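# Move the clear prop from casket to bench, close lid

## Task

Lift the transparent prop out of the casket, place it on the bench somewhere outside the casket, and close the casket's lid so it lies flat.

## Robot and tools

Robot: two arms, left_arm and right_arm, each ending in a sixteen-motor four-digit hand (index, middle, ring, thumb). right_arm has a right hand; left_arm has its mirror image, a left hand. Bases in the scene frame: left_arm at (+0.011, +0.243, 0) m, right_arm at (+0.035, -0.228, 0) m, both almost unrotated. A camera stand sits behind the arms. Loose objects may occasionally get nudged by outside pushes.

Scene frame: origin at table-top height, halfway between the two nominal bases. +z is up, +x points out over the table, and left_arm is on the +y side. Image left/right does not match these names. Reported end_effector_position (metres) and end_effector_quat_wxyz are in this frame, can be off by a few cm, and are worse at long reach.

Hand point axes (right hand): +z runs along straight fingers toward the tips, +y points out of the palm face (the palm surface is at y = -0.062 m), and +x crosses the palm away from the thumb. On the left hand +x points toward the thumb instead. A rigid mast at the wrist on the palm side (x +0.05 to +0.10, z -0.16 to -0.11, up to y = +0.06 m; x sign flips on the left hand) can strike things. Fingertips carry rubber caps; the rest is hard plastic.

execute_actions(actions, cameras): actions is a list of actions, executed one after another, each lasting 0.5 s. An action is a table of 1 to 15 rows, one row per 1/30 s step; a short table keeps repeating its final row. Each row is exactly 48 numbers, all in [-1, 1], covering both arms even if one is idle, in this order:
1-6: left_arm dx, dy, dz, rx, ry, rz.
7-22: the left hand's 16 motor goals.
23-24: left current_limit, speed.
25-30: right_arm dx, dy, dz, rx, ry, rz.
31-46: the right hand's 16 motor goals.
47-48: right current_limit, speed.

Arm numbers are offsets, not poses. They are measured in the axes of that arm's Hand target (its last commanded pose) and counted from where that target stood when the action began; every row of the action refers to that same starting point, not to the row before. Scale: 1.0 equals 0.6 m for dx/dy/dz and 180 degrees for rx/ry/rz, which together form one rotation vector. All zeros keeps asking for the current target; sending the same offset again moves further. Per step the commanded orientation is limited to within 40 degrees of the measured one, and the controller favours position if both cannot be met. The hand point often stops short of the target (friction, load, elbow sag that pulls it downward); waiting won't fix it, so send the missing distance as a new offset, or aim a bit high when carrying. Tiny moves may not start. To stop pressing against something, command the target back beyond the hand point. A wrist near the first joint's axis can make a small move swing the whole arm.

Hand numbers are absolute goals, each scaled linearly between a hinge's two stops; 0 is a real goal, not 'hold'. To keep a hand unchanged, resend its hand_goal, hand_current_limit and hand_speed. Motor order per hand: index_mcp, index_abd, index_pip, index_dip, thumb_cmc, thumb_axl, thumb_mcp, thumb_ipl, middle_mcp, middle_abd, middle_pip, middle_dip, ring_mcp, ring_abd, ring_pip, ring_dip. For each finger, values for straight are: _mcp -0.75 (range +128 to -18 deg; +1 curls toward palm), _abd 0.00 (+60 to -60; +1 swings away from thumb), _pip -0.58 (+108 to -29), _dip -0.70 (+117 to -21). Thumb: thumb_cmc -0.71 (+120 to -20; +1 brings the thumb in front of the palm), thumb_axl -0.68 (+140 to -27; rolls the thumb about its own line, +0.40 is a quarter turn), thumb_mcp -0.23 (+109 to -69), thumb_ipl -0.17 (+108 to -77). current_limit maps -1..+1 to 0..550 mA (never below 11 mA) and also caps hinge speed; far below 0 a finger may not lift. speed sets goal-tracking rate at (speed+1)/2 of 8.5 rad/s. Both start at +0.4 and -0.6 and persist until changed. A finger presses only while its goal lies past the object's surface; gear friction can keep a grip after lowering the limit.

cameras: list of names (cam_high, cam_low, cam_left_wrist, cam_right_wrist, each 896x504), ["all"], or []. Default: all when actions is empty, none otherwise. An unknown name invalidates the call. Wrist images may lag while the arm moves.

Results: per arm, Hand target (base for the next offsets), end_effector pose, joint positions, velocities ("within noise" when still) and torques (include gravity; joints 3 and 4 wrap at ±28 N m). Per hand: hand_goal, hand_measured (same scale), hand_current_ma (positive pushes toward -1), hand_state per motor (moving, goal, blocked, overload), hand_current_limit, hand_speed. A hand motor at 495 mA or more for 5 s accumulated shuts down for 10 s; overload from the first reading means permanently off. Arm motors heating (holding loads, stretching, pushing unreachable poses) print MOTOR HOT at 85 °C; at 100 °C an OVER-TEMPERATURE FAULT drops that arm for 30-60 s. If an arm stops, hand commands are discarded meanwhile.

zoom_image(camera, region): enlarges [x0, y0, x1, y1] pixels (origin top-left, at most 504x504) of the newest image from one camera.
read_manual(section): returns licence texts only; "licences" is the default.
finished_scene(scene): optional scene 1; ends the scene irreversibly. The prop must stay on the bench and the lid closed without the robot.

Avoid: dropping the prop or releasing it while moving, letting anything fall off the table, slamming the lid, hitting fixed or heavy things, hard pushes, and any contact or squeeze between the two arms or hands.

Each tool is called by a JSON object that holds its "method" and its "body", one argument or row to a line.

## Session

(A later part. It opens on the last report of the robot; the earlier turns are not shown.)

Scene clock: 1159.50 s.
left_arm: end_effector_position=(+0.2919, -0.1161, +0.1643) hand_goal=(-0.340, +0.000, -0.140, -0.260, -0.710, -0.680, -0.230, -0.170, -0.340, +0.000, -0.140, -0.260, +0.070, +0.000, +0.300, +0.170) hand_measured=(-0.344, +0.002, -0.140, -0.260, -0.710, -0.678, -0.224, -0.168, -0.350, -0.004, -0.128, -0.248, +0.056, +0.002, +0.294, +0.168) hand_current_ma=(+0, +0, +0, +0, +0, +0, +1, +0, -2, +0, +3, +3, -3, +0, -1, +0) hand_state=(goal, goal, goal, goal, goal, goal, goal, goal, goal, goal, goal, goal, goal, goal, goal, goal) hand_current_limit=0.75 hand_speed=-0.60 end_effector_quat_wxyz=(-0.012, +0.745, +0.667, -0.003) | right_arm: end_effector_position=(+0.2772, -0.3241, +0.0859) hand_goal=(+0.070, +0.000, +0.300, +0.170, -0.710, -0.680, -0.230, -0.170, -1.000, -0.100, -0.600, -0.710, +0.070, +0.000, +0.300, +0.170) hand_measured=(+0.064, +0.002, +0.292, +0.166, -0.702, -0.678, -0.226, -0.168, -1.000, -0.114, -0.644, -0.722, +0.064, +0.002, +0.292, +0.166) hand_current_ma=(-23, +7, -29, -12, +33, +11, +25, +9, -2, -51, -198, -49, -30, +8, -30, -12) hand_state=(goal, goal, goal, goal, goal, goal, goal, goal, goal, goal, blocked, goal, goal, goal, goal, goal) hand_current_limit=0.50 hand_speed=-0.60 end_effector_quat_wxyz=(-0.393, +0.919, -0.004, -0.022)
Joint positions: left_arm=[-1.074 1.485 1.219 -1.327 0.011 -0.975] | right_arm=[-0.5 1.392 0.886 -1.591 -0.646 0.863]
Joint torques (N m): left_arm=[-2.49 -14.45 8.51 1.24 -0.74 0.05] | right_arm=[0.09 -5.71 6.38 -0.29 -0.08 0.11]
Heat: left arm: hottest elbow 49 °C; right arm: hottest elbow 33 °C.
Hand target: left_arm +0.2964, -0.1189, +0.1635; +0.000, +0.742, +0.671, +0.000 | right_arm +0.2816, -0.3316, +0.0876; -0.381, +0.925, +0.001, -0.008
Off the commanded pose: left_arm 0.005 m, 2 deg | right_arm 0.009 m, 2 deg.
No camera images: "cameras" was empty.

{"method": "execute_actions", "body": {
  "actions": [
    [[0.0,-0.03,0.012,0,0,0,-0.34,0,-0.14,-0.26,-0.71,-0.68,-0.23,-0.17,-0.34,0,-0.14,-0.26,0.07,0,0.3,0.17,0.75,-0.6,0,0,0,0,0,0,0.07,0,0.3,0.17,-0.71,-0.68,-0.23,-0.17,-1,-0.1,-0.6,-0.71,0.07,0,0.3,0.17,0.5,-0.6]]
  ],
  "cameras": ["cam_low","cam_left_wrist"]
}}

{"method": "zoom_image", "body": {
  "camera": "cam_low",
  "region": [440, 240, 540, 330]
}}

Scene clock: 1161.77 s.
left_arm: end_effector_position=(+0.2800, -0.1148, +0.1543) hand_goal=(-0.340, +0.000, -0.140, -0.260, -0.710, -0.680, -0.230, -0.170, -0.340, +0.000, -0.140, -0.260, +0.070, +0.000, +0.300, +0.170) hand_measured=(-0.342, +0.002, -0.140, -0.260, -0.710, -0.678, -0.224, -0.168, -0.342, -0.004, -0.140, -0.258, +0.056, +0.002, +0.294, +0.168) hand_current_ma=(+0, +0, +0, +0, +0, +0, +1, +0, +0, +0, +0, +0, -3, +0, -1, +0) hand_state=(goal, goal, goal, goal, goal, goal, goal, goal, goal, goal, goal, goal, goal, goal, goal, goal) hand_current_limit=0.75 hand_speed=-0.60 end_effector_quat_wxyz=(-0.008, +0.745, +0.667, +0.001) | right_arm: end_effector_position=(+0.2762, -0.3255, +0.0856) hand_goal=(+0.070, +0.000, +0.300, +0.170, -0.710, -0.680, -0.230, -0.170, -1.000, -0.100, -0.600, -0.710, +0.070, +0.000, +0.300, +0.170) hand_measured=(+0.064, +0.002, +0.292, +0.166, -0.702, -0.678, -0.226, -0.168, -1.000, -0.130, -0.630, -0.722, +0.064, +0.002, +0.292, +0.166) hand_current_ma=(-23, +7, -29, -12, +33, +11, +25, +9, -1, -115, -128, -49, -30, +8, -30, -12) hand_state=(goal, goal, goal, goal, goal, goal, goal, goal, goal, blocked, blocked, goal, goal, goal, goal, goal) hand_current_limit=0.50 hand_speed=-0.60 end_effector_quat_wxyz=(-0.390, +0.921, -0.002, -0.025)
Joint positions: left_arm=[-1.102 1.473 1.176 -1.29 0.003 -1.005] | right_arm=[-0.5 1.392 0.886 -1.591 -0.637 0.863]
Joint torques (N m): left_arm=[-3.37 -14.8 8.68 0.58 -0.37 -0.02] | right_arm=[-0.03 -5.71 6.41 -0.31 -0.47 0.11]
Heat: left arm: hottest elbow 49 °C; right arm: hottest elbow 33 °C.
Hand target: left_arm +0.2785, -0.1171, +0.1563; +0.000, +0.742, +0.671, +0.000 | right_arm +0.2816, -0.3316, +0.0876; -0.381, +0.925, +0.001, -0.008
Off the commanded pose: left_arm 0.003 m, 1 deg | right_arm 0.008 m, 2 deg.
camera_calibration:
cam_left_wrist: T_world_to_cam=[[-0.692903, -0.720947, 0.0110092, 0.0738805], [-0.459209, 0.453015, 0.764136, 0.0116151], [-0.555889, 0.524416, -0.644961, 0.435072], [0, 0, 0, 1]] pos_world=[0.298378, -0.180157, 0.270916]
Images, in order (width x height): cam_low 896x504, cam_left_wrist 896x504.

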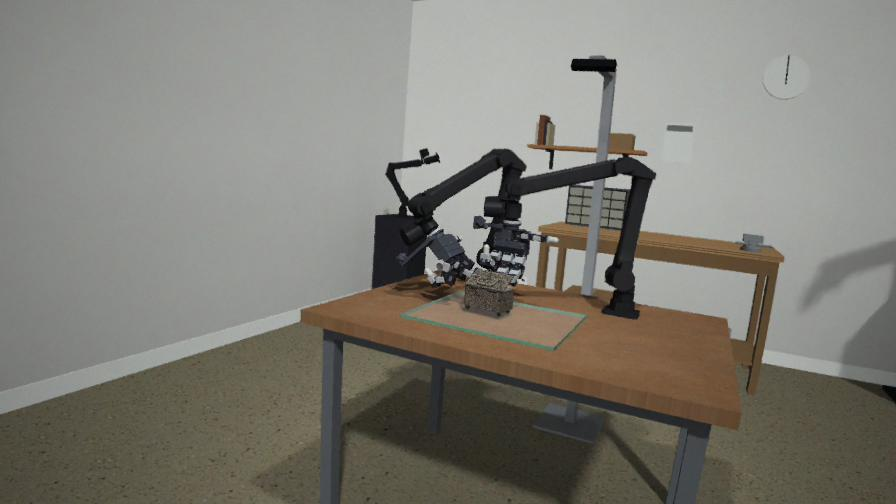

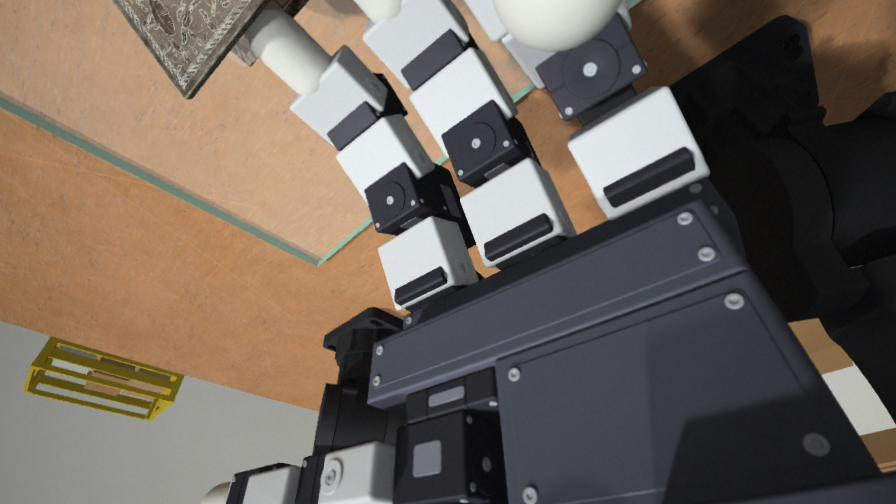

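Scaled by 5.040 from the camera's 896x504 image, which has a finer 1280x720 frame.

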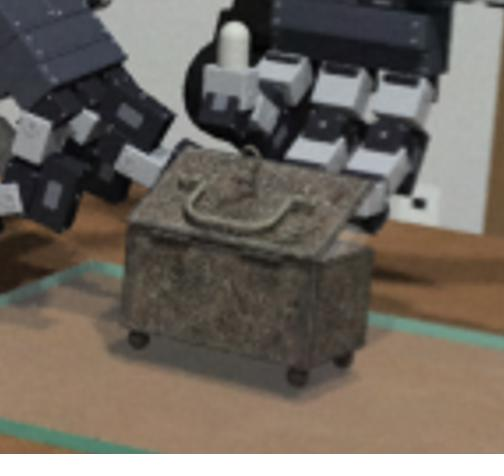

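{"method": "execute_actions", "body": {
  "actions": [
    [[0.0,-0.01,-0.038,0,0,0,-0.34,0,-0.14,-0.26,-0.71,-0.68,-0.23,-0.17,-0.34,0,-0.14,-0.26,0.07,0,0.3,0.17,0.75,-0.6,0,0,0,0,0,0,0.07,0,0.3,0.17,-0.71,-0.68,-0.23,-0.17,-1,-0.1,-0.6,-0.71,0.07,0,0.3,0.17,0.5,-0.6]]
  ],
  "cameras": []
}}

Scene clock: 1168.57 s.
left_arm: end_effector_position=(+0.2756, -0.1050, +0.1625) hand_goal=(-0.340, +0.000, -0.140, -0.260, -0.710, -0.680, -0.230, -0.170, -0.340, +0.000, -0.140, -0.260, +0.070, +0.000, +0.300, +0.170) hand_measured=(-0.342, +0.002, -0.140, -0.260, -0.710, -0.678, -0.224, -0.168, -0.342, -0.002, -0.140, -0.258, +0.056, +0.002, +0.294, +0.168) hand_current_ma=(+0, +0, +0, +0, +0, +0, +1, +0, +0, +0, +0, +0, -3, +0, -1, +0) hand_state=(goal, goal, goal, goal, goal, goal, goal, goal, goal, goal, goal, goal, goal, goal, goal, goal) hand_current_limit=0.75 hand_speed=-0.60 end_effector_quat_wxyz=(-0.015, +0.740, +0.672, +0.003) | right_arm: end_effector_position=(+0.2762, -0.3255, +0.0856) hand_goal=(+0.070, +0.000, +0.300, +0.170, -0.710, -0.680, -0.230, -0.170, -1.000, -0.100, -0.600, -0.710, +0.070, +0.000, +0.300, +0.170) hand_measured=(+0.064, +0.002, +0.292, +0.166, -0.702, -0.678, -0.226, -0.168, -1.000, -0.130, -0.630, -0.722, +0.064, +0.002, +0.292, +0.166) hand_current_ma=(-23, +7, -29, -12, +33, +11, +25, +9, -1, -115, -128, -49, -30, +8, -30, -12) hand_state=(goal, goal, goal, goal, goal, goal, goal, goal, goal, blocked, blocked, goal, goal, goal, goal, goal) hand_current_limit=0.50 hand_speed=-0.60 end_effector_quat_wxyz=(-0.390, +0.921, -0.002, -0.025)
Joint positions: left_arm=[-1.102 1.451 1.176 -1.327 0.003 -1.017] | right_arm=[-0.5 1.392 0.886 -1.591 -0.637 0.863]
Joint torques (N m): left_arm=[-3.55 -14.68 11.55 -0.38 -0.37 0] | right_arm=[0.03 -5.77 6.39 -0.28 -0.48 0.1]
Heat: left arm: hottest elbow 49 °C; right arm: hottest elbow 33 °C.
Hand target: left_arm +0.2725, -0.1165, +0.1791; +0.000, +0.742, +0.671, +0.000 | right_arm +0.2816, -0.3316, +0.0876; -0.381, +0.925, +0.001, -0.008
Off the commanded pose: left_arm 0.020 m, 2 deg | right_arm 0.008 m, 2 deg.
No camera images: "cameras" was empty.

{"method": "execute_actions", "body": {
  "actions": [
    [[0.005,0.06,0,0,0,0,-0.34,0,-0.14,-0.26,-0.71,-0.68,-0.23,-0.17,-0.34,0,-0.14,-0.26,0.07,0,0.3,0.17,0.75,-0.6,0,0,0,0,0,0,0.07,0,0.3,0.17,-0.71,-0.68,-0.23,-0.17,-1,-0.1,-0.6,-0.71,0.07,0,0.3,0.17,0.5,-0.6]],
    [[0.005,0.035,0,0,0,0,-0.34,0,-0.14,-0.26,-0.71,-0.68,-0.23,-0.17,-0.34,0,-0.14,-0.26,0.07,0,0.3,0.17,0.75,-0.6,0,0,0,0,0,0,0.07,0,0.3,0.17,-0.71,-0.68,-0.23,-0.17,-1,-0.1,-0.6,-0.71,0.07,0,0.3,0.17,0.5,-0.6]]
  ],
  "cameras": ["cam_left_wrist","cam_low"]
}}

{"method": "zoom_image", "body": {
  "camera": "cam_left_wrist",
  "region": [80, 0, 440, 200]
}}

{"method": "zoom_image", "body": {
  "camera": "cam_low",
  "region": [440, 240, 540, 330]
}}

Scene clock: 1171.67 s.
left_arm: end_effector_position=(+0.2992, -0.1056, +0.1657) hand_goal=(-0.340, +0.000, -0.140, -0.260, -0.710, -0.680, -0.230, -0.170, -0.340, +0.000, -0.140, -0.260, +0.070, +0.000, +0.300, +0.170) hand_measured=(-0.352, +0.002, -0.144, -0.260, -0.710, -0.678, -0.224, -0.168, -0.360, -0.006, -0.128, -0.244, +0.056, +0.002, +0.294, +0.168) hand_current_ma=(-3, +0, +0, +0, +0, +0, +1, +0, -8, -1, +2, +4, -3, +0, -1, +0) hand_state=(goal, goal, goal, goal, goal, goal, goal, goal, blocked, goal, goal, goal, goal, goal, goal, goal) hand_current_limit=0.75 hand_speed=-0.60 end_effector_quat_wxyz=(-0.022, +0.747, +0.665, -0.001) | right_arm: end_effector_position=(+0.2762, -0.3267, +0.0859) hand_goal=(+0.070, +0.000, +0.300, +0.170, -0.710, -0.680, -0.230, -0.170, -1.000, -0.100, -0.600, -0.710, +0.070, +0.000, +0.300, +0.170) hand_measured=(+0.064, +0.002, +0.292, +0.166, -0.702, -0.678, -0.226, -0.168, -1.000, -0.118, -0.642, -0.724, +0.064, +0.002, +0.292, +0.166) hand_current_ma=(-23, +7, -29, -12, +33, +11, +25, +9, -2, -70, -186, -57, -29, +8, -30, -12) hand_state=(goal, goal, goal, goal, goal, goal, goal, goal, goal, goal, blocked, goal, goal, goal, goal, goal) hand_current_limit=0.50 hand_speed=-0.60 end_effector_quat_wxyz=(-0.393, +0.919, -0.009, -0.020)
Joint positions: left_arm=[-1.046 1.48 1.219 -1.352 0.011 -0.942] | right_arm=[-0.511 1.392 0.886 -1.591 -0.646 0.863]
Joint torques (N m): left_arm=[1.08 -12.22 13.79 0.39 -0.79 0.4] | right_arm=[0.09 -5.71 6.41 -0.29 -0.07 0.11]
Heat: left arm: hottest elbow 50 °C; right arm: hottest elbow 33 °C.
Hand target: left_arm +0.3298, -0.1163, +0.1791; +0.000, +0.742, +0.671, +0.000 | right_arm +0.2816, -0.3316, +0.0876; -0.381, +0.925, +0.001, -0.008
Off the commanded pose: left_arm 0.035 m, 3 deg | right_arm 0.007 m, 2 deg.
camera_calibration:
cam_left_wrist: T_world_to_cam=[[-0.697491, -0.716488, 0.01232, 0.0952445], [-0.440269, 0.442034, 0.781517, -0.00207673], [-0.565393, 0.539677, -0.623762, 0.449191], [0, 0, 0, 1]] pos_world=[0.319487, -0.173258, 0.280638]
Images, in order (width x height): cam_low 896x504, cam_left_wrist 896x504.

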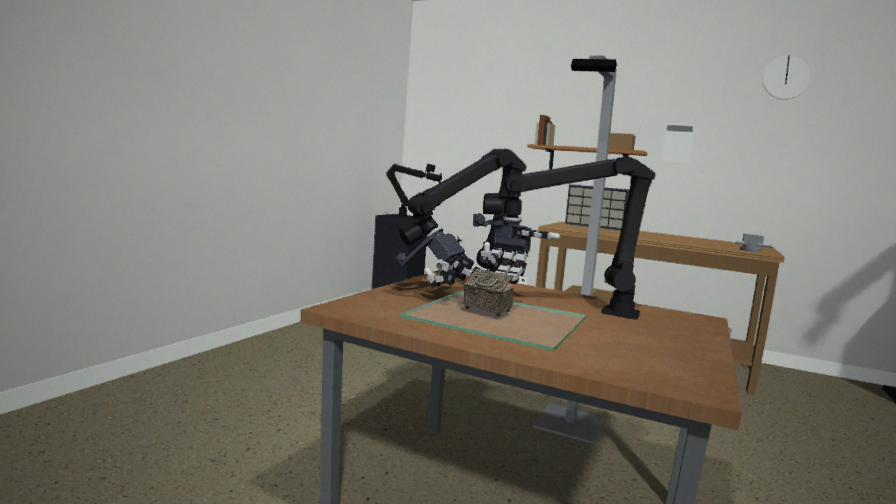

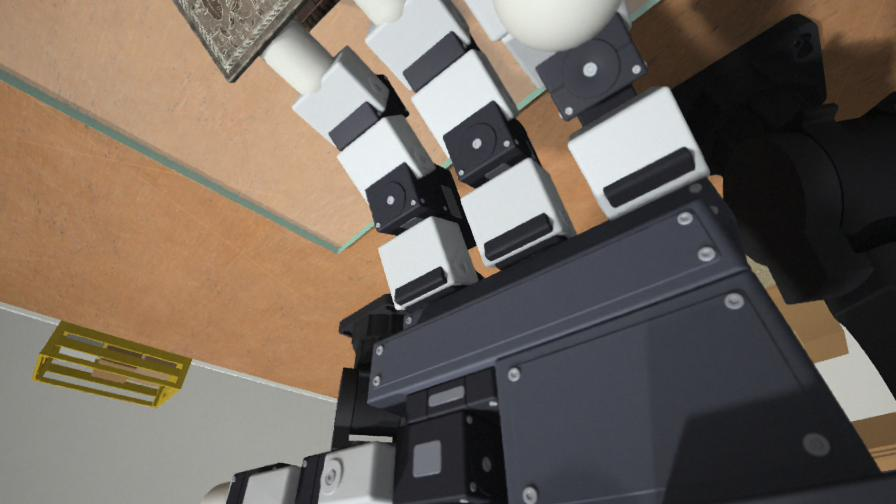

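Scaled by 1.400 from the camera's 896x504 image, which has a finer 1280x720 frame.

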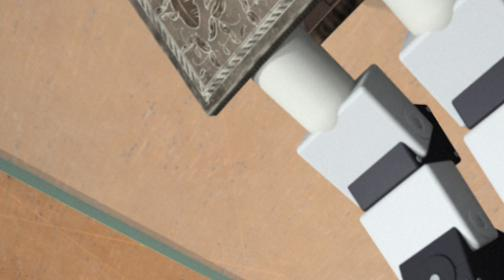

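Scaled by 5.040 from the camera's 896x504 image, which has a finer 1280x720 frame.

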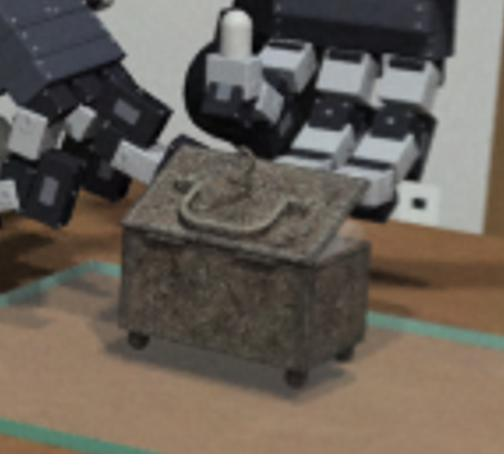

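{"method": "execute_actions", "body": {
  "actions": [
    [[0.0,0.0,-0.05,0,0,0,-0.34,0,-0.14,-0.26,-0.71,-0.68,-0.23,-0.17,-0.34,0,-0.14,-0.26,0.07,0,0.3,0.17,0.75,-0.6,0,0,0,0,0,0,0.07,0,0.3,0.17,-0.71,-0.68,-0.23,-0.17,-1,-0.1,-0.6,-0.71,0.07,0,0.3,0.17,0.5,-0.6]],
    [[0.0,0.015,-0.04,0,0,0,-0.34,0,-0.14,-0.26,-0.71,-0.68,-0.23,-0.17,-0.34,0,-0.14,-0.26,0.07,0,0.3,0.17,0.75,-0.6,0,0,0,0,0,0,0.07,0,0.3,0.17,-0.71,-0.68,-0.23,-0.17,-1,-0.1,-0.6,-0.71,0.07,0,0.3,0.17,0.5,-0.6]]
  ],
  "cameras": ["cam_left_wrist","cam_low"]
}}

{"method": "zoom_image", "body": {
  "camera": "cam_low",
  "region": [440, 240, 540, 330]
}}

Scene clock: 1175.20 s.
left_arm: end_effector_position=(+0.3217, -0.1089, +0.2141) hand_goal=(-0.340, +0.000, -0.140, -0.260, -0.710, -0.680, -0.230, -0.170, -0.340, +0.000, -0.140, -0.260, +0.070, +0.000, +0.300, +0.170) hand_measured=(-0.352, +0.002, -0.146, -0.264, -0.710, -0.678, -0.224, -0.168, -0.362, -0.002, -0.148, -0.262, +0.056, +0.002, +0.294, +0.168) hand_current_ma=(-3, +0, -1, +0, +0, +0, +1, +0, -9, +0, -1, +0, -3, +0, -1, +0) hand_state=(goal, goal, goal, goal, goal, goal, goal, goal, blocked, goal, goal, goal, goal, goal, goal, goal) hand_current_limit=0.75 hand_speed=-0.60 end_effector_quat_wxyz=(-0.019, +0.744, +0.668, +0.002) | right_arm: end_effector_position=(+0.2765, -0.3251, +0.0857) hand_goal=(+0.070, +0.000, +0.300, +0.170, -0.710, -0.680, -0.230, -0.170, -1.000, -0.100, -0.600, -0.710, +0.070, +0.000, +0.300, +0.170) hand_measured=(+0.064, +0.002, +0.292, +0.166, -0.702, -0.678, -0.226, -0.168, -1.000, -0.130, -0.628, -0.724, +0.064, +0.002, +0.292, +0.166) hand_current_ma=(-23, +7, -29, -12, +33, +11, +25, +9, -1, -116, -122, -56, -29, +8, -30, -12) hand_state=(goal, goal, goal, goal, goal, goal, goal, goal, goal, blocked, blocked, goal, goal, goal, goal, goal) hand_current_limit=0.50 hand_speed=-0.60 end_effector_quat_wxyz=(-0.391, +0.920, -0.003, -0.024)
Joint positions: left_arm=[-1.008 1.491 1.359 -1.476 0.003 -0.913] | right_arm=[-0.5 1.392 0.886 -1.591 -0.639 0.863]
Joint torques (N m): left_arm=[-0.85 -14.04 13.87 -0.34 -0.43 0.29] | right_arm=[0.03 -5.71 6.39 -0.27 -0.36 0.11]
Heat: left arm: hottest elbow 50 °C; right arm: hottest elbow 33 °C.
Hand target: left_arm +0.3388, -0.1172, +0.2331; +0.000, +0.742, +0.671, +0.000 | right_arm +0.2816, -0.3316, +0.0876; -0.381, +0.925, +0.001, -0.008
Off the commanded pose: left_arm 0.027 m, 2 deg | right_arm 0.008 m, 2 deg.
camera_calibration:
cam_left_wrist: T_world_to_cam=[[-0.690964, -0.722847, 0.007785, 0.106115], [-0.450375, 0.438884, 0.777524, -0.0248325], [-0.565447, 0.533735, -0.628805, 0.494361], [0, 0, 0, 1]] pos_world=[0.341673, -0.176255, 0.329339]
Images, in order (width x height): cam_low 896x504, cam_left_wrist 896x504.

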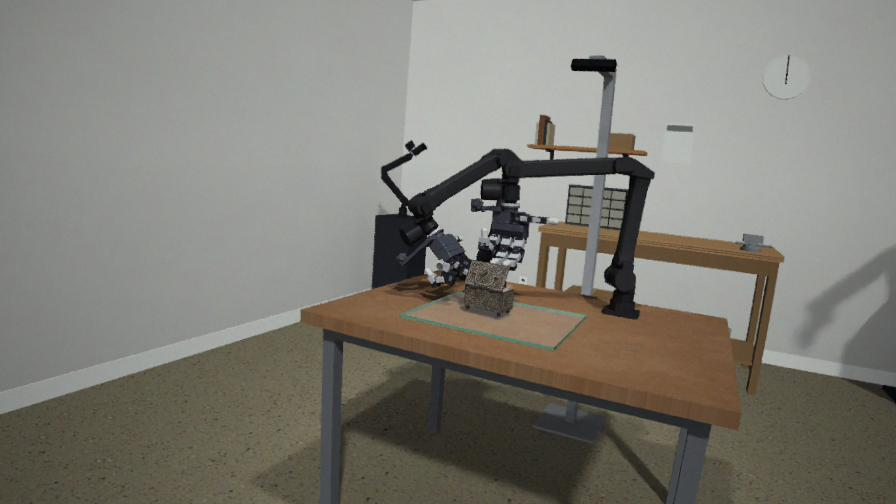

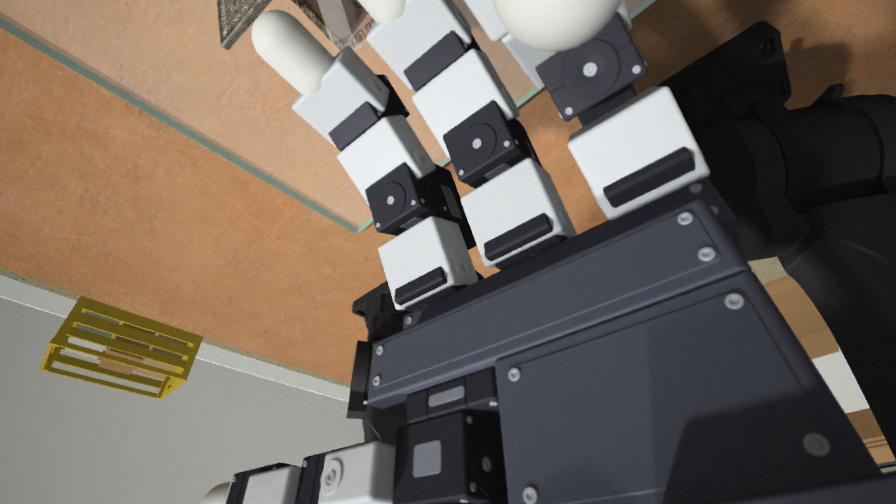

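Scaled by 5.040 from the camera's 896x504 image, which has a finer 1280x720 frame.

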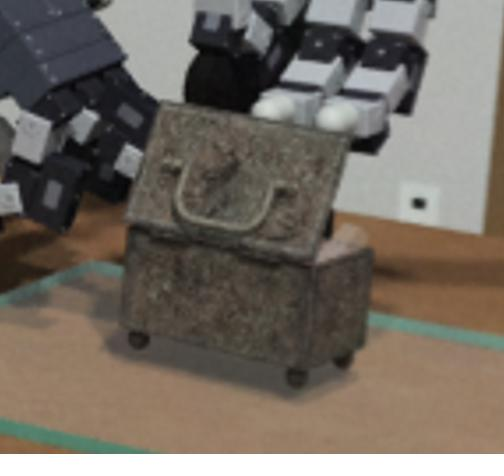

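{"method": "execute_actions", "body": {
  "actions": [
    [[0.0,0.0,0.03,0,0,0,-0.34,0,-0.14,-0.26,-0.71,-0.68,-0.23,-0.17,-0.34,0,-0.14,-0.26,0.07,0,0.3,0.17,0.75,-0.6,0,0,0,0,0,0,0.07,0,0.3,0.17,-0.71,-0.68,-0.23,-0.17,-1,-0.1,-0.6,-0.71,0.07,0,0.3,0.17,0.5,-0.6]],
    [[0.0,0.06,0.01,0,0,0,-0.34,0,-0.14,-0.26,-0.71,-0.68,-0.23,-0.17,-0.34,0,-0.14,-0.26,0.07,0,0.3,0.17,0.75,-0.6,0,0,0,0,0,0,0.07,0,0.3,0.17,-0.71,-0.68,-0.23,-0.17,-1,-0.1,-0.6,-0.71,0.07,0,0.3,0.17,0.5,-0.6]],
    [[0.0,0.04,0.01,0,0,0,-0.34,0,-0.14,-0.26,-0.71,-0.68,-0.23,-0.17,-0.34,0,-0.14,-0.26,0.07,0,0.3,0.17,0.75,-0.6,0,0,0,0,0,0,0.07,0,0.3,0.17,-0.71,-0.68,-0.23,-0.17,-1,-0.1,-0.6,-0.71,0.07,0,0.3,0.17,0.5,-0.6]]
  ],
  "cameras": ["cam_left_wrist","cam_low"]
}}

{"method": "zoom_image", "body": {
  "camera": "cam_low",
  "region": [440, 240, 540, 330]
}}

Scene clock: 1179.20 s.
left_arm: end_effector_position=(+0.3809, -0.1146, +0.2063) hand_goal=(-0.340, +0.000, -0.140, -0.260, -0.710, -0.680, -0.230, -0.170, -0.340, +0.000, -0.140, -0.260, +0.070, +0.000, +0.300, +0.170) hand_measured=(-0.328, -0.010, -0.130, -0.254, -0.710, -0.678, -0.224, -0.168, -0.306, +0.004, -0.106, -0.242, +0.056, +0.002, +0.294, +0.168) hand_current_ma=(+3, -1, +2, +1, +0, +0, +1, +0, +21, +0, +20, +5, -3, +0, -1, +0) hand_state=(goal, goal, goal, goal, goal, goal, goal, goal, blocked, goal, blocked, goal, goal, goal, goal, goal) hand_current_limit=0.75 hand_speed=-0.60 end_effector_quat_wxyz=(-0.004, +0.741, +0.671, +0.003) | right_arm: end_effector_position=(+0.2762, -0.3267, +0.0863) hand_goal=(+0.070, +0.000, +0.300, +0.170, -0.710, -0.680, -0.230, -0.170, -1.000, -0.100, -0.600, -0.710, +0.070, +0.000, +0.300, +0.170) hand_measured=(+0.064, +0.002, +0.292, +0.166, -0.702, -0.678, -0.226, -0.168, -1.000, -0.122, -0.638, -0.722, +0.064, +0.002, +0.292, +0.166) hand_current_ma=(-23, +7, -29, -12, +33, +11, +25, +9, -2, -80, -168, -52, -29, +8, -29, -12) hand_state=(goal, goal, goal, goal, goal, goal, goal, goal, goal, blocked, blocked, goal, goal, goal, goal, goal) hand_current_limit=0.50 hand_speed=-0.60 end_effector_quat_wxyz=(-0.393, +0.919, -0.008, -0.019)
Joint positions: left_arm=[-0.91 1.575 1.431 -1.434 -0.005 -0.823] | right_arm=[-0.511 1.391 0.886 -1.591 -0.646 0.863]
Joint torques (N m): left_arm=[-0.97 -13.16 12.15 0.5 -0.08 0.36] | right_arm=[-0.03 -5.48 6.38 -0.27 -0.07 0.1]
Heat: left arm: hottest elbow 50 °C; right arm: hottest elbow 33 °C.
Hand target: left_arm +0.3985, -0.1232, +0.2031; +0.000, +0.742, +0.671, +0.000 | right_arm +0.2816, -0.3316, +0.0876; -0.381, +0.925, +0.001, -0.008
Off the commanded pose: left_arm 0.020 m, 1 deg | right_arm 0.007 m, 2 deg.
camera_calibration:
cam_left_wrist: T_world_to_cam=[[-0.685409, -0.728113, 0.00811637, 0.140237], [-0.470348, 0.451216, 0.758404, 0.0233004], [-0.555866, 0.516, -0.651734, 0.525094], [0, 0, 0, 1]] pos_world=[0.398961, -0.179353, 0.323412]
Images, in order (width x height): cam_low 896x504, cam_left_wrist 896x504.

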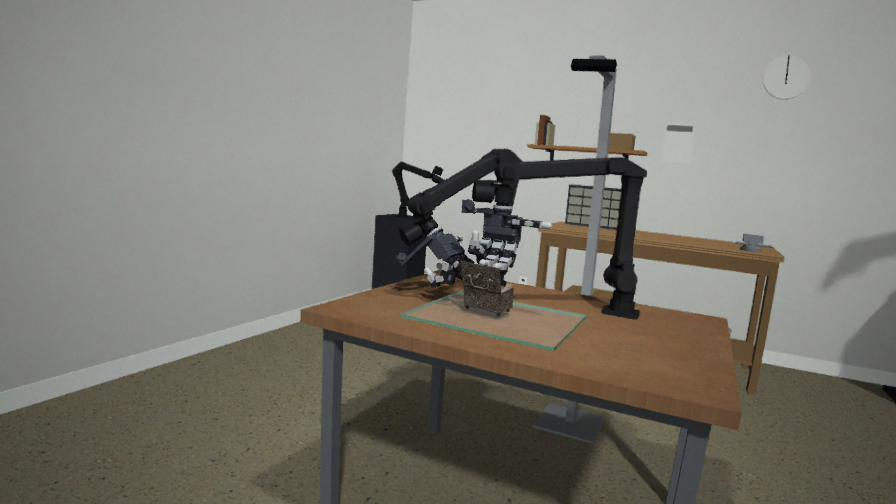

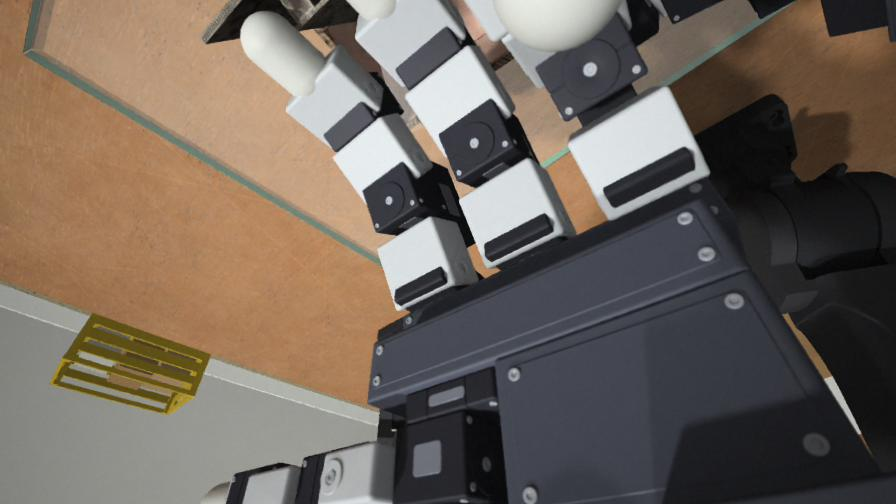

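Scaled by 5.040 from the camera's 896x504 image, which has a finer 1280x720 frame.

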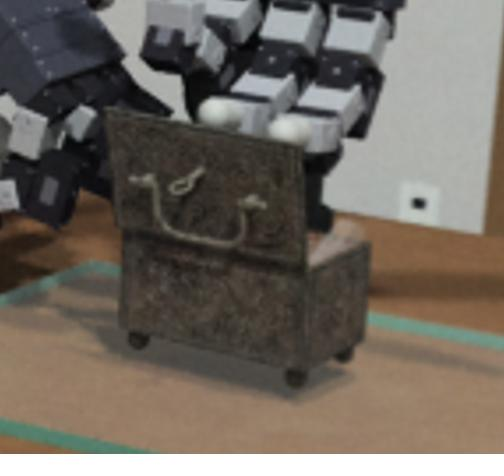

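{"method": "execute_actions", "body": {
  "actions": [
    [[0.0,0.04,0.015,0,0,0,-0.34,0,-0.14,-0.26,-0.71,-0.68,-0.23,-0.17,-0.34,0,-0.14,-0.26,0.07,0,0.3,0.17,0.75,-0.6,0,0,0,0,0,0,0.07,0,0.3,0.17,-0.71,-0.68,-0.23,-0.17,-1,-0.1,-0.6,-0.71,0.07,0,0.3,0.17,0.5,-0.6]],
    [[0.0,-0.1,0.0,0,0,0,-0.34,0,-0.14,-0.26,-0.71,-0.68,-0.23,-0.17,-0.34,0,-0.14,-0.26,0.07,0,0.3,0.17,0.75,-0.6,0,0,0,0,0,0,0.07,0,0.3,0.17,-0.71,-0.68,-0.23,-0.17,-1,-0.1,-0.6,-0.71,0.07,0,0.3,0.17,0.5,-0.6]]
  ],
  "cameras": ["cam_left_wrist","cam_low"]
}}

{"method": "zoom_image", "body": {
  "camera": "cam_low",
  "region": [440, 240, 540, 330]
}}

Scene clock: 1183.63 s.
left_arm: end_effector_position=(+0.3723, -0.1124, +0.2064) hand_goal=(-0.340, +0.000, -0.140, -0.260, -0.710, -0.680, -0.230, -0.170, -0.340, +0.000, -0.140, -0.260, +0.070, +0.000, +0.300, +0.170) hand_measured=(-0.332, -0.014, -0.132, -0.254, -0.710, -0.678, -0.224, -0.168, -0.302, +0.004, -0.098, -0.240, +0.056, +0.002, +0.294, +0.168) hand_current_ma=(+1, -3, +1, +1, +0, +0, +1, +0, +26, +0, +29, +7, -3, +0, -1, +0) hand_state=(goal, goal, goal, goal, goal, goal, goal, goal, blocked, goal, blocked, blocked, goal, goal, goal, goal) hand_current_limit=0.75 hand_speed=-0.60 end_effector_quat_wxyz=(+0.007, +0.738, +0.675, +0.003) | right_arm: end_effector_position=(+0.2766, -0.3257, +0.0875) hand_goal=(+0.070, +0.000, +0.300, +0.170, -0.710, -0.680, -0.230, -0.170, -1.000, -0.100, -0.600, -0.710, +0.070, +0.000, +0.300, +0.170) hand_measured=(+0.064, +0.002, +0.292, +0.166, -0.702, -0.678, -0.226, -0.168, -1.000, -0.128, -0.622, -0.722, +0.064, +0.002, +0.292, +0.166) hand_current_ma=(-22, +7, -29, -12, +33, +11, +25, +9, -1, -108, -96, -49, -29, +8, -29, -12) hand_state=(goal, goal, goal, goal, goal, goal, goal, goal, goal, blocked, blocked, goal, goal, goal, goal, goal) hand_current_limit=0.50 hand_speed=-0.60 end_effector_quat_wxyz=(-0.389, +0.921, -0.002, -0.021)
Joint positions: left_arm=[-0.924 1.546 1.394 -1.405 -0.007 -0.846] | right_arm=[-0.501 1.385 0.886 -1.591 -0.639 0.863]
Joint torques (N m): left_arm=[-3.66 -15.15 7.88 0.77 0.04 0.06] | right_arm=[0.32 -5.19 6.42 -0.25 -0.38 0.1]
Heat: left arm: hottest elbow 50 °C; right arm: hottest elbow 33 °C.
Hand target: left_arm +0.3627, -0.1196, +0.1941; +0.000, +0.742, +0.671, +0.000 | right_arm +0.2816, -0.3316, +0.0876; -0.381, +0.925, +0.001, -0.008
Off the commanded pose: left_arm 0.017 m, 1 deg | right_arm 0.008 m, 2 deg.
camera_calibration:
cam_left_wrist: T_world_to_cam=[[-0.678852, -0.734216, 0.00934465, 0.13254], [-0.485731, 0.458575, 0.74416, 0.0277186], [-0.550659, 0.500636, -0.667936, 0.518848], [0, 0, 0, 1]] pos_world=[0.389148, -0.175152, 0.324692]
Images, in order (width x height): cam_low 896x504, cam_left_wrist 896x504.

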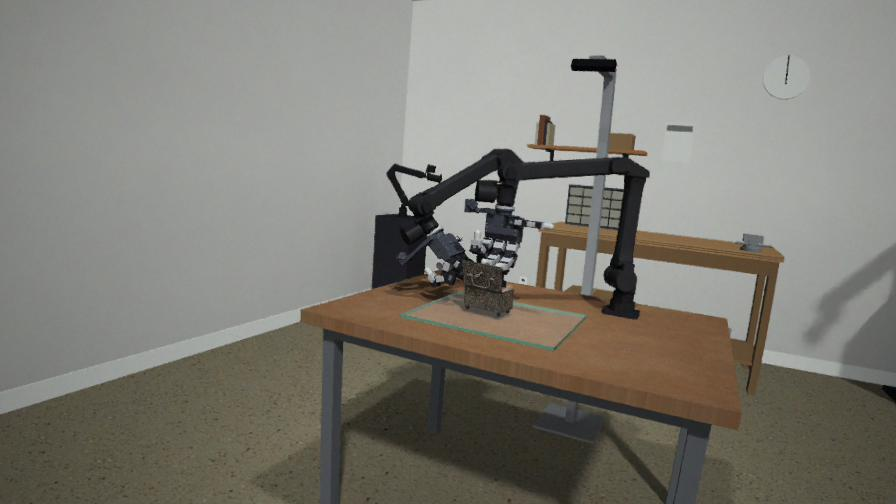

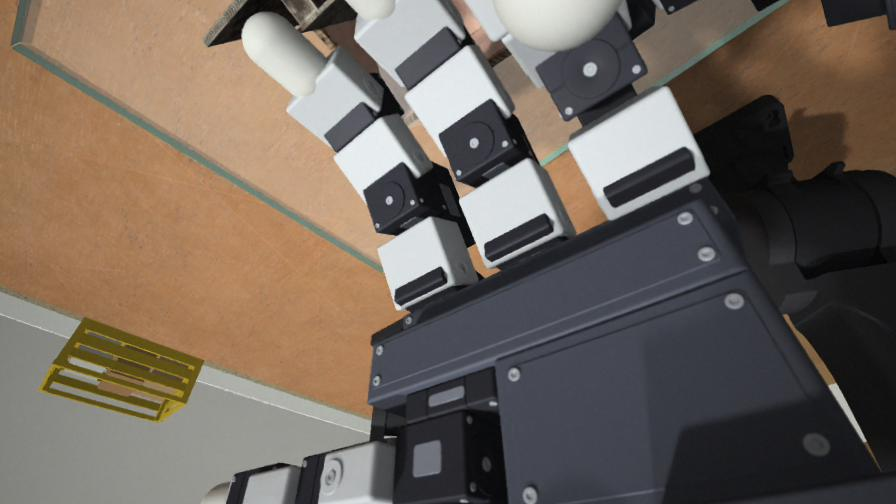

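Scaled by 5.040 from the camera's 896x504 image, which has a finer 1280x720 frame.

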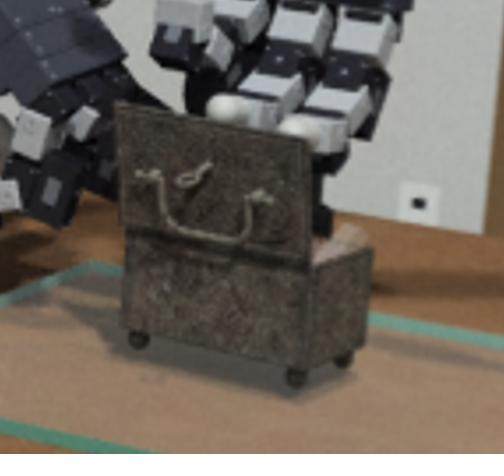

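{"method": "execute_actions", "body": {
  "actions": [
    [[0.0,0.06,0.0,0,0,0,-0.34,0,-0.14,-0.26,-0.71,-0.68,-0.23,-0.17,-0.34,0,-0.14,-0.26,0.07,0,0.3,0.17,0.75,-0.6,0,0,0,0,0,0,0.07,0,0.3,0.17,-0.71,-0.68,-0.23,-0.17,-1,-0.1,-0.6,-0.71,0.07,0,0.3,0.17,0.5,-0.6]],
    [[0.0,0.04,-0.04,0,0,0,-0.34,0,-0.14,-0.26,-0.71,-0.68,-0.23,-0.17,-0.34,0,-0.14,-0.26,0.07,0,0.3,0.17,0.75,-0.6,0,0,0,0,0,0,0.07,0,0.3,0.17,-0.71,-0.68,-0.23,-0.17,-1,-0.1,-0.6,-0.71,0.07,0,0.3,0.17,0.5,-0.6]],
    [[0.0,0.02,-0.06,0,0,0,-0.34,0,-0.14,-0.26,-0.71,-0.68,-0.23,-0.17,-0.34,0,-0.14,-0.26,0.07,0,0.3,0.17,0.75,-0.6,0,0,0,0,0,0,0.07,0,0.3,0.17,-0.71,-0.68,-0.23,-0.17,-1,-0.1,-0.6,-0.71,0.07,0,0.3,0.17,0.5,-0.6]]
  ],
  "cameras": ["cam_left_wrist","cam_low"]
}}

{"method": "zoom_image", "body": {
  "camera": "cam_low",
  "region": [440, 220, 540, 330]
}}

Scene clock: 1189.13 s.
left_arm: end_effector_position=(+0.4229, -0.1176, +0.2369) hand_goal=(-0.340, +0.000, -0.140, -0.260, -0.710, -0.680, -0.230, -0.170, -0.340, +0.000, -0.140, -0.260, +0.070, +0.000, +0.300, +0.170) hand_measured=(-0.344, -0.002, -0.140, -0.258, -0.710, -0.678, -0.224, -0.168, -0.350, -0.002, -0.140, -0.258, +0.058, +0.002, +0.294, +0.168) hand_current_ma=(+0, +0, +0, +0, +0, +0, +1, +0, -2, +0, +0, +0, -3, +0, -1, +0) hand_state=(goal, goal, goal, goal, goal, goal, goal, goal, goal, goal, goal, goal, goal, goal, goal, goal) hand_current_limit=0.75 hand_speed=-0.60 end_effector_quat_wxyz=(-0.016, +0.739, +0.674, +0.001) | right_arm: end_effector_position=(+0.2766, -0.3257, +0.0875) hand_goal=(+0.070, +0.000, +0.300, +0.170, -0.710, -0.680, -0.230, -0.170, -1.000, -0.100, -0.600, -0.710, +0.070, +0.000, +0.300, +0.170) hand_measured=(+0.066, +0.002, +0.292, +0.166, -0.702, -0.678, -0.226, -0.168, -1.000, -0.124, -0.624, -0.722, +0.064, +0.002, +0.292, +0.166) hand_current_ma=(-21, +7, -29, -12, +33, +11, +25, +9, -1, -93, -108, -48, -28, +8, -29, -12) hand_state=(goal, goal, goal, goal, goal, goal, goal, goal, goal, blocked, blocked, goal, goal, goal, goal, goal) hand_current_limit=0.50 hand_speed=-0.60 end_effector_quat_wxyz=(-0.389, +0.921, -0.002, -0.021)
Joint positions: left_arm=[-0.845 1.66 1.618 -1.561 -0.002 -0.765] | right_arm=[-0.501 1.385 0.886 -1.591 -0.639 0.863]
Joint torques (N m): left_arm=[-1.03 -17.08 13.71 -0.31 -0.21 0.28] | right_arm=[0.15 -5.36 6.43 -0.23 -0.39 0.1]
Heat: left arm: hottest elbow 50 °C; right arm: hottest elbow 33 °C.
Hand target: left_arm +0.4343, -0.1268, +0.2541; +0.000, +0.742, +0.671, +0.000 | right_arm +0.2816, -0.3316, +0.0876; -0.381, +0.925, +0.001, -0.008
Off the commanded pose: left_arm 0.023 m, 2 deg | right_arm 0.008 m, 2 deg.
camera_calibration:
cam_left_wrist: T_world_to_cam=[[-0.680758, -0.732454, 0.00890018, 0.164004], [-0.458766, 0.435796, 0.774348, 0.010711], [-0.571053, 0.523061, -0.632697, 0.572606], [0, 0, 0, 1]] pos_world=[0.44355, -0.18405, 0.352533]
Images, in order (width x height): cam_low 896x504, cam_left_wrist 896x504.

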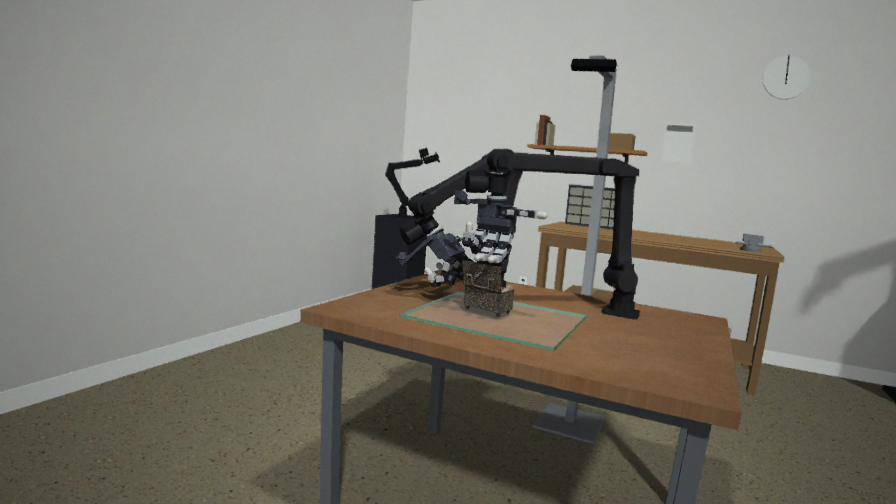

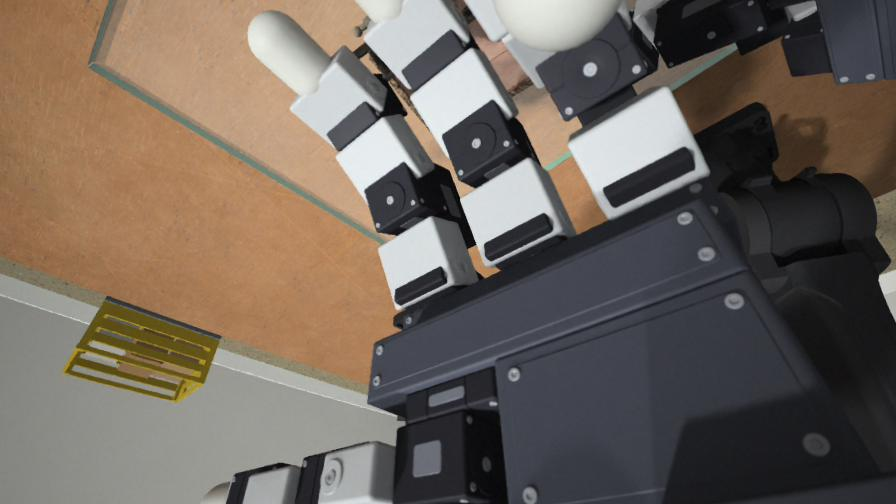

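Scaled by 4.582 from the camera's 896x504 image, which has a finer 1280x720 frame.

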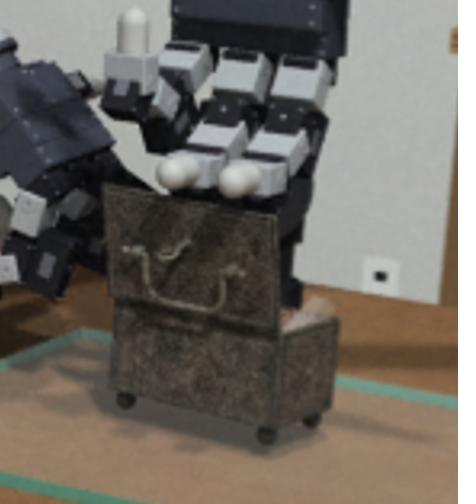

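{"method": "execute_actions", "body": {
  "actions": [
    [[0.0,-0.02,-0.05,0,0,0,-0.34,0,-0.14,-0.26,-0.71,-0.68,-0.23,-0.17,-0.34,0,-0.14,-0.26,0.07,0,0.3,0.17,0.75,-0.6,0,0,0,0,0,0,0.07,0,0.3,0.17,-0.71,-0.68,-0.23,-0.17,-1,-0.1,-0.6,-0.71,0.07,0,0.3,0.17,0.5,-0.6]],
    [[0.0,-0.08,0,0,0,0,-0.34,0,-0.14,-0.26,-0.71,-0.68,-0.23,-0.17,-0.34,0,-0.14,-0.26,0.07,0,0.3,0.17,0.75,-0.6,0,0,0,0,0,0,0.07,0,0.3,0.17,-0.71,-0.68,-0.23,-0.17,-1,-0.1,-0.6,-0.71,0.07,0,0.3,0.17,0.5,-0.6]],
    [[0.0,-0.08,0,0,0,0,-0.34,0,-0.14,-0.26,-0.71,-0.68,-0.23,-0.17,-0.34,0,-0.14,-0.26,0.07,0,0.3,0.17,0.75,-0.6,0,0,0,0,0,0,0.07,0,0.3,0.17,-0.71,-0.68,-0.23,-0.17,-1,-0.1,-0.6,-0.71,0.07,0,0.3,0.17,0.5,-0.6]]
  ],
  "cameras": ["cam_left_wrist","cam_low","cam_high"]
}}

{"method": "zoom_image", "body": {
  "camera": "cam_low",
  "region": [440, 220, 540, 330]
}}

{"method": "zoom_image", "body": {
  "camera": "cam_high",
  "region": [300, 120, 430, 250]
}}

Scene clock: 1194.87 s.
left_arm: end_effector_position=(+0.3271, -0.1164, +0.2821) hand_goal=(-0.340, +0.000, -0.140, -0.260, -0.710, -0.680, -0.230, -0.170, -0.340, +0.000, -0.140, -0.260, +0.070, +0.000, +0.300, +0.170) hand_measured=(-0.344, -0.002, -0.140, -0.258, -0.710, -0.678, -0.224, -0.168, -0.348, -0.002, -0.140, -0.258, +0.058, +0.002, +0.294, +0.168) hand_current_ma=(+0, +0, +0, +0, +0, +0, +1, +0, -2, +0, +0, +0, -3, +0, -1, +0) hand_state=(goal, goal, goal, goal, goal, goal, goal, goal, goal, goal, goal, goal, goal, goal, goal, goal) hand_current_limit=0.75 hand_speed=-0.60 end_effector_quat_wxyz=(-0.007, +0.746, +0.665, +0.001) | right_arm: end_effector_position=(+0.2766, -0.3257, +0.0875) hand_goal=(+0.070, +0.000, +0.300, +0.170, -0.710, -0.680, -0.230, -0.170, -1.000, -0.100, -0.600, -0.710, +0.070, +0.000, +0.300, +0.170) hand_measured=(+0.066, +0.002, +0.292, +0.166, -0.702, -0.678, -0.226, -0.168, -1.000, -0.124, -0.624, -0.722, +0.064, +0.002, +0.292, +0.166) hand_current_ma=(-21, +7, -29, -12, +33, +11, +25, +9, -1, -93, -108, -48, -28, +8, -29, -12) hand_state=(goal, goal, goal, goal, goal, goal, goal, goal, goal, blocked, blocked, goal, goal, goal, goal, goal) hand_current_limit=0.50 hand_speed=-0.60 end_effector_quat_wxyz=(-0.389, +0.921, -0.002, -0.021)
Joint positions: left_arm=[-1.006 1.491 1.535 -1.629 0.001 -0.904] | right_arm=[-0.501 1.385 0.886 -1.591 -0.639 0.863]
Joint torques (N m): left_arm=[-2.67 -15.62 8.9 0.59 -0.3 0] | right_arm=[0.09 -5.19 6.43 -0.27 -0.37 0.11]
Heat: left arm: hottest elbow 51 °C; right arm: hottest elbow 33 °C.
Hand target: left_arm +0.3268, -0.1160, +0.2841; +0.000, +0.742, +0.671, +0.000 | right_arm +0.2816, -0.3316, +0.0876; -0.381, +0.925, +0.001, -0.008
Off the commanded pose: left_arm 0.002 m, 1 deg | right_arm 0.008 m, 2 deg.
camera_calibration:
cam_left_wrist: T_world_to_cam=[[-0.696901, -0.717069, 0.0118601, 0.105428], [-0.457026, 0.456795, 0.763195, -0.0636319], [-0.552681, 0.526451, -0.64606, 0.544067], [0, 0, 0, 1]] pos_world=[0.345087, -0.181759, 0.398813]
Images, in order (width x height): cam_high 896x504, cam_low 896x504, cam_left_wrist 896x504.

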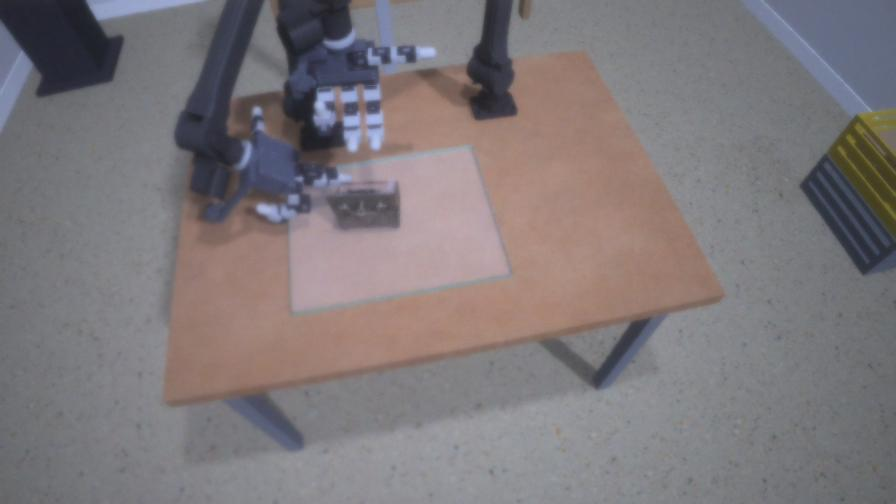

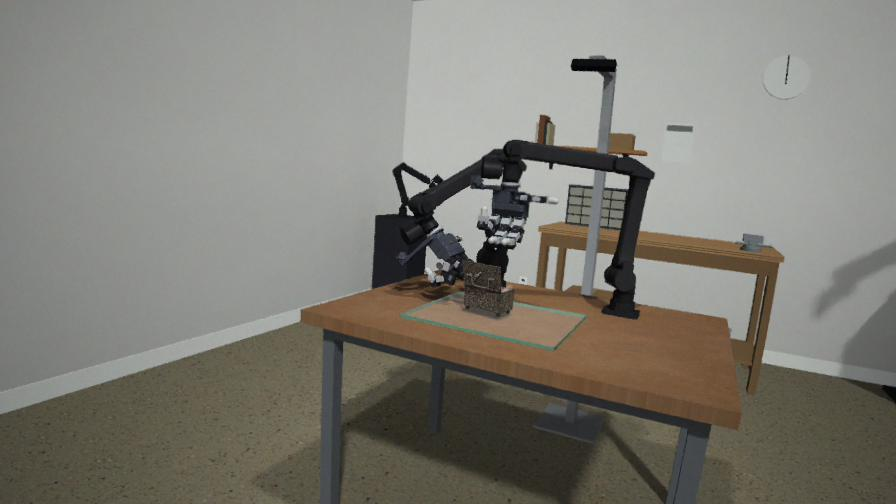

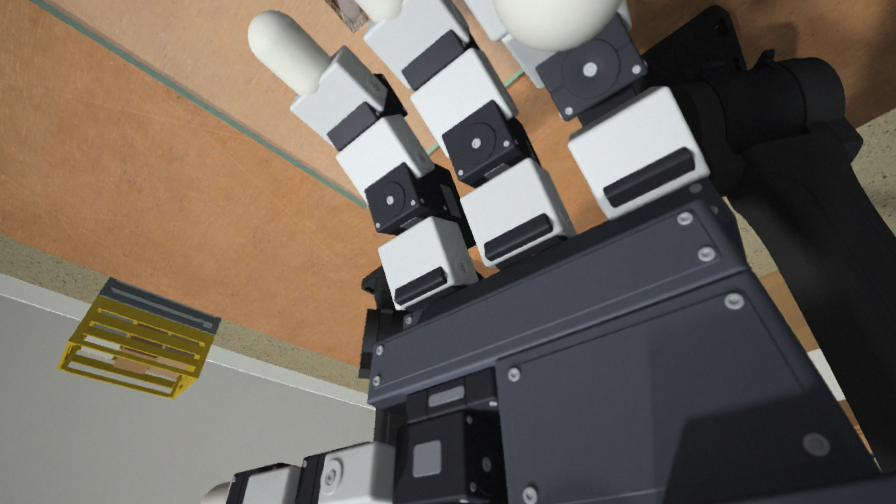

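Scaled by 4.582 from the camera's 896x504 image, which has a finer 1280x720 frame.

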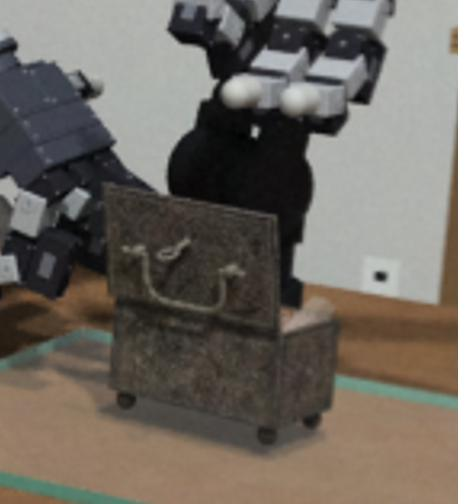

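Scaled by 3.877 from the camera's 896x504 image, which has a finer 1280x720 frame.

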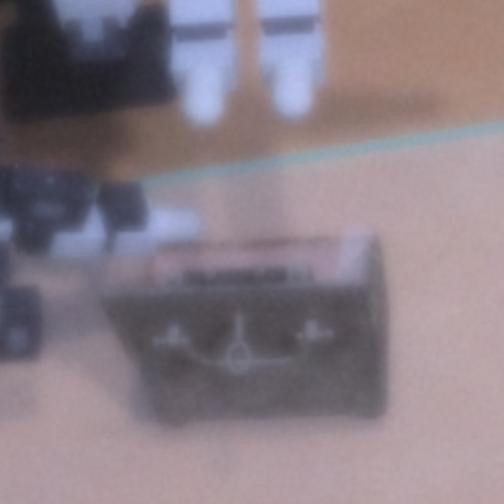

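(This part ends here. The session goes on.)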